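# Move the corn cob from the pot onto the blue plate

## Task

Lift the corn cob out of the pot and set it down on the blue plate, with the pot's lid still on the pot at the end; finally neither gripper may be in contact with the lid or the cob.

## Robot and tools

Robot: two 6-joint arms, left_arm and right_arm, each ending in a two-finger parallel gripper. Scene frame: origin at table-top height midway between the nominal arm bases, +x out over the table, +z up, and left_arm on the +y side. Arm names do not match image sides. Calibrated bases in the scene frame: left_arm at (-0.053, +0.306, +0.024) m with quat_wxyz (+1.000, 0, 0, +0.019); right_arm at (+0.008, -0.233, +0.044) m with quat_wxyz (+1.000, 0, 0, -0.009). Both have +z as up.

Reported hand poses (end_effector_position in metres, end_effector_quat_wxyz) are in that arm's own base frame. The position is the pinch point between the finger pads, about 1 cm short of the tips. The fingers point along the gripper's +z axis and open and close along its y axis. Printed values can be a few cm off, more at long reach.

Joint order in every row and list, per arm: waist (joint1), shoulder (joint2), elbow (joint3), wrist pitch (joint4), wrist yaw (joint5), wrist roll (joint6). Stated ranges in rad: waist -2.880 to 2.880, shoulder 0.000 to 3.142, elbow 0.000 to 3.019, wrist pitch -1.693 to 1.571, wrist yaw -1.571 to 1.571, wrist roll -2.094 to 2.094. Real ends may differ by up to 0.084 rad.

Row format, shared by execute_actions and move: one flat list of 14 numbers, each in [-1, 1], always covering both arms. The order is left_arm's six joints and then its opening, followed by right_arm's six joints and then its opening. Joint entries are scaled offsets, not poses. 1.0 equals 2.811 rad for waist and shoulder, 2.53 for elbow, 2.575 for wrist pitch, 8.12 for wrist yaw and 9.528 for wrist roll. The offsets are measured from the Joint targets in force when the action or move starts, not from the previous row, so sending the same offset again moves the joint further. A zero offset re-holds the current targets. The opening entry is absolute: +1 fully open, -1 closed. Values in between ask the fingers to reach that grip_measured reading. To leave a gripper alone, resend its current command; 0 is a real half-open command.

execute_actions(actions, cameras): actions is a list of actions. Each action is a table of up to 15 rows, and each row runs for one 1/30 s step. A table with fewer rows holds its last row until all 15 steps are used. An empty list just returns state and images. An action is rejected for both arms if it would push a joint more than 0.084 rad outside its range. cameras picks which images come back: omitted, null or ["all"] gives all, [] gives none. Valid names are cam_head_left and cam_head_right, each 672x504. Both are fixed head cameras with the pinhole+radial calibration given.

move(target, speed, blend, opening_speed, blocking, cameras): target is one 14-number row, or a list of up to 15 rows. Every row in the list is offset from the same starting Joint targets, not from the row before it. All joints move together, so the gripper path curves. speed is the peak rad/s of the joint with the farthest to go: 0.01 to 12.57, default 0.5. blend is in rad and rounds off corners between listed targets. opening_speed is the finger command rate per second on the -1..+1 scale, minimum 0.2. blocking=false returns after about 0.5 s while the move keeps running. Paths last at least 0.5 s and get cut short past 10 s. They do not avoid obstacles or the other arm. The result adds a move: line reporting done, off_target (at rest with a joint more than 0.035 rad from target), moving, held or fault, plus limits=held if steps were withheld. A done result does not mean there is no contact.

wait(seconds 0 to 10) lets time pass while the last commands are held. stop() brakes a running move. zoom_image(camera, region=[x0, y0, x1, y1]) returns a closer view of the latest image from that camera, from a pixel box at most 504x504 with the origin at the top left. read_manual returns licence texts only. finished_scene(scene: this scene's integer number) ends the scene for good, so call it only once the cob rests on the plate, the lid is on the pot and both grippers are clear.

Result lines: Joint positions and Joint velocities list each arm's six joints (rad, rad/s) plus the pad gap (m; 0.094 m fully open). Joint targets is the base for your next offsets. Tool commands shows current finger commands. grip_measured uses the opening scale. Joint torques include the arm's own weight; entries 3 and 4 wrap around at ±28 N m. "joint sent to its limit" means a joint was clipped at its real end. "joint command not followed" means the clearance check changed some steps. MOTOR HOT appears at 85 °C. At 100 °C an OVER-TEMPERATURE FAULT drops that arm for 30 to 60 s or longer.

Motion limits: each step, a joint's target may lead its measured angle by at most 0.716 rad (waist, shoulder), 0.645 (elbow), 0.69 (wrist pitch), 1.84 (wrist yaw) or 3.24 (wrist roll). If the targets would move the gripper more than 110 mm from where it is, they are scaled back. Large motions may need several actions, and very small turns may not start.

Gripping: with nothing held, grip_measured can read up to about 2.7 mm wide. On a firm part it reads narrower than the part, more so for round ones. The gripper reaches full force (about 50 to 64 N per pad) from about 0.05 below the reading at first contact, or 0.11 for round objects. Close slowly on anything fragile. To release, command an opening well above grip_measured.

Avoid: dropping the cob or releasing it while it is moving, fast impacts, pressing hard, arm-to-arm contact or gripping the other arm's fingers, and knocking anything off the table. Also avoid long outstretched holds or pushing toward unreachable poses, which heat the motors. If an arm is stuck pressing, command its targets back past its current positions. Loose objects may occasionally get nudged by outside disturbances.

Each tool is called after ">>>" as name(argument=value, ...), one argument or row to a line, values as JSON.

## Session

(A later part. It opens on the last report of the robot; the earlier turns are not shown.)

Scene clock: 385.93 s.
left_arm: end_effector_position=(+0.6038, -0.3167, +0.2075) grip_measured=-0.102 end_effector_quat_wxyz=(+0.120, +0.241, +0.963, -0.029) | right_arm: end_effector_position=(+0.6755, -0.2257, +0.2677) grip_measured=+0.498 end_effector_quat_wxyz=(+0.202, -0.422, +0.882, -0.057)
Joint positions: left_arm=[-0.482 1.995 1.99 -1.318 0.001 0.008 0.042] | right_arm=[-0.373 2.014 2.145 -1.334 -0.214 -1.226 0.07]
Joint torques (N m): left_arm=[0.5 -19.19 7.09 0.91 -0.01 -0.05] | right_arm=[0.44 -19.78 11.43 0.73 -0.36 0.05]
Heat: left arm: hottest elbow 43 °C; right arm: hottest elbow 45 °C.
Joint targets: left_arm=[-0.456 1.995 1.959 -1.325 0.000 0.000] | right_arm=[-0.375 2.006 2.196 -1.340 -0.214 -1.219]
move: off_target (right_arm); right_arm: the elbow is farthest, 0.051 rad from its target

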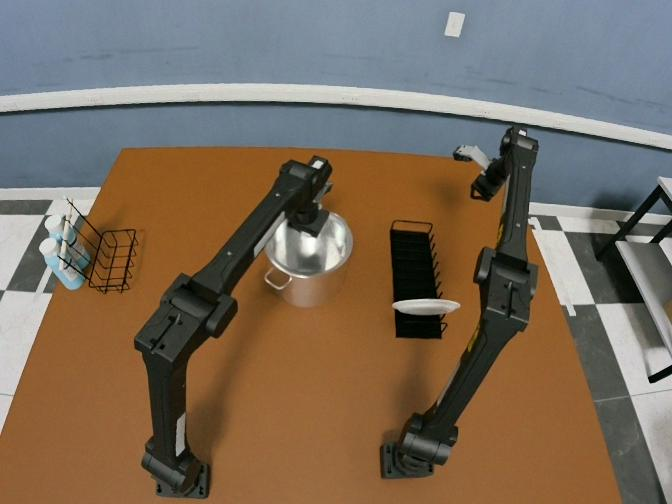

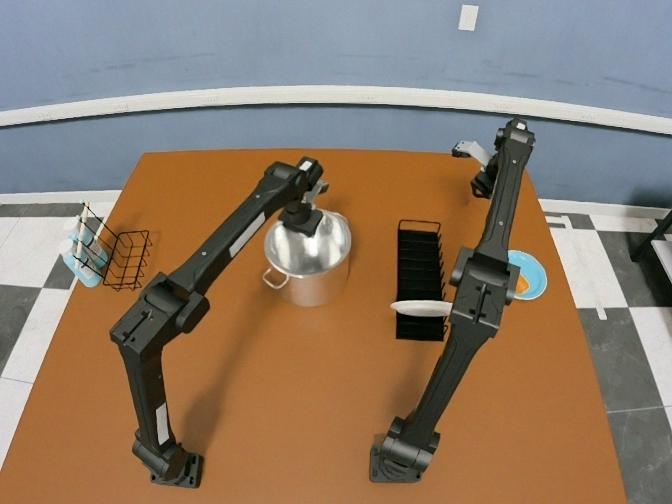

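>>> move(
  target=[
    [0,0,0,0,0,0,0.6,0,0,0,0,0,0,0.5],
    [0,0.0256,0.157,-0.121,0,0,0.6,0,0,0,0,0,0,0.5],
    [0.05,-0.07,0.157,-0.121,0,0,0.6,0,0,0,0,0,0,0.5],
  ],
  speed=[0.3,0.3,0.6],
  blend=[0,0.03,0],
  opening_speed=0.4,
  cameras=["cam_head_left"],
)

>>> zoom_image(
  camera="cam_head_left",
  region=[220, 170, 400, 310],
)

>>> zoom_image(
  camera="cam_head_left",
  region=[430, 200, 600, 330],
)

Scene clock: 432.40 s.
left_arm: end_effector_position=(+0.5802, -0.1901, +0.4639) grip_measured=+0.598 end_effector_quat_wxyz=(+0.236, +0.156, +0.958, -0.038) | right_arm: end_effector_position=(+0.6755, -0.2257, +0.2677) grip_measured=+0.498 end_effector_quat_wxyz=(+0.202, -0.422, +0.882, -0.057)
Joint positions: left_arm=[-0.315 1.784 2.321 -1.625 0.003 0.007 0.075] | right_arm=[-0.373 2.014 2.145 -1.334 -0.214 -1.226 0.07]
Joint torques (N m): left_arm=[-1.44 -14.92 12.37 1.17 -0.09 -0.06] | right_arm=[0.44 -19.78 11.43 0.75 -0.36 0.05]
Heat: left arm: hottest elbow 41 °C; right arm: hottest elbow 46 °C.
Joint targets: left_arm=[-0.316 1.799 2.356 -1.637 0.000 0.000] | right_arm=[-0.375 2.006 2.196 -1.340 -0.214 -1.219]
move: off_target (left_arm, right_arm); left_arm: the elbow is farthest, 0.036 rad from its target; right_arm: the elbow is farthest, 0.051 rad from its target

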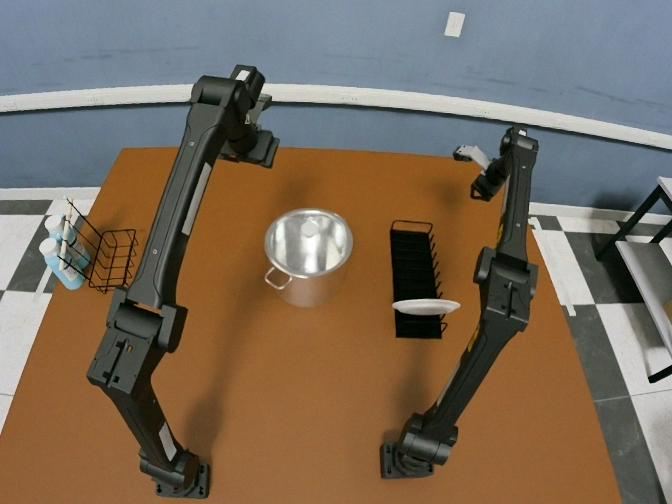

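Scaled by 2.800 from the camera's image (finer frame: 960x720).

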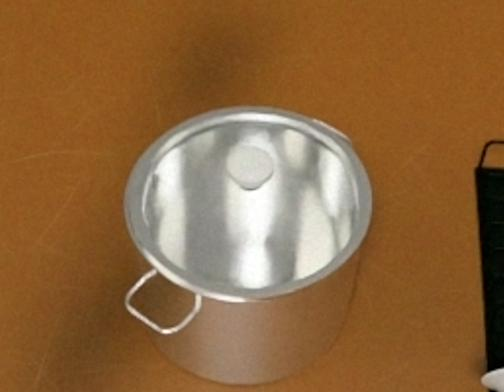

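Scaled by 2.965 from the camera's image (finer frame: 960x720).

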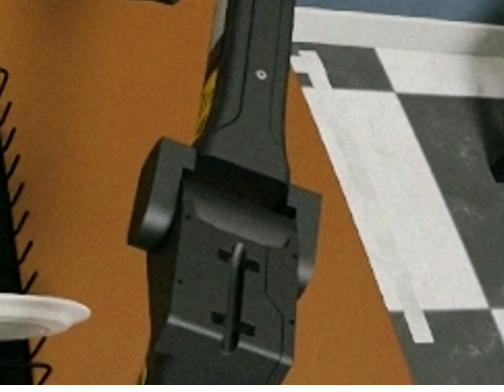

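>>> wait(
  seconds=0.1,
)

>>> zoom_image(
  camera="cam_head_right",
  region=[220, 170, 400, 310],
)

Scene clock: 437.90 s.
left_arm: end_effector_position=(+0.5802, -0.1901, +0.4639) grip_measured=+0.598 end_effector_quat_wxyz=(+0.236, +0.156, +0.958, -0.038) | right_arm: end_effector_position=(+0.6755, -0.2257, +0.2677) grip_measured=+0.498 end_effector_quat_wxyz=(+0.202, -0.422, +0.882, -0.057)
Joint positions: left_arm=[-0.315 1.784 2.321 -1.625 0.003 0.007 0.075] | right_arm=[-0.373 2.014 2.145 -1.334 -0.214 -1.226 0.07]
Joint torques (N m): left_arm=[-1.44 -14.15 12.21 1.18 -0.1 -0.04] | right_arm=[0.38 -19.72 11.41 0.75 -0.36 0.05]
Heat: left arm: hottest elbow 42 °C; right arm: hottest elbow 46 °C.
Joint targets: left_arm=[-0.316 1.799 2.356 -1.637 0.000 0.000] | right_arm=[-0.375 2.006 2.196 -1.340 -0.214 -1.219]
Tool commands: left_gripper/opening=+0.6 right_gripper/opening=+0.5
wait: 0.10 s; at rest from the start

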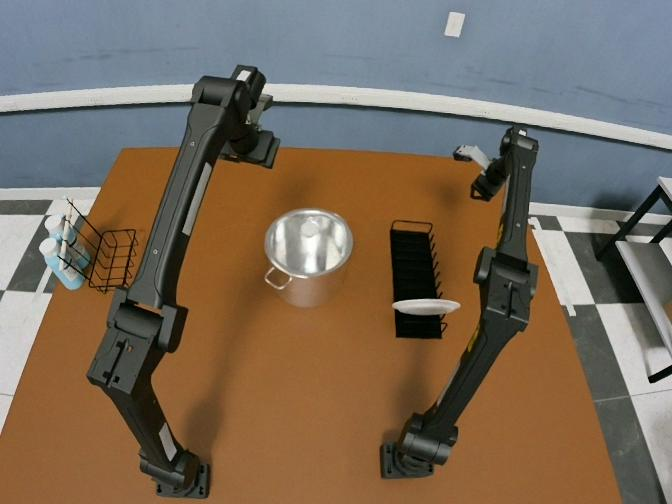

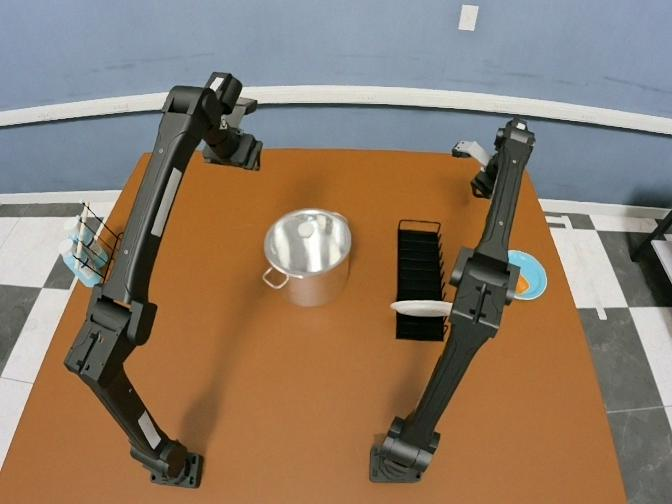

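Scaled by 2.800 from the camera's image (finer frame: 960x720).

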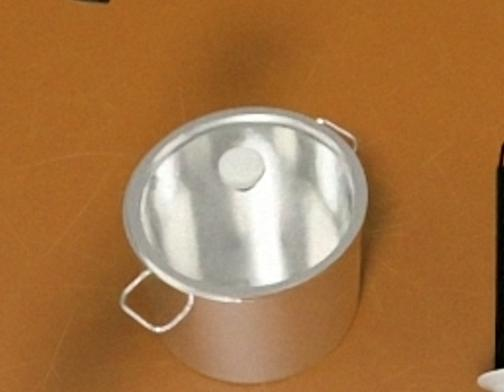

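Cob on the plate, lid on the pot.

>>> finished_scene(
  scene=2,
)

The scene is finished: the task was done.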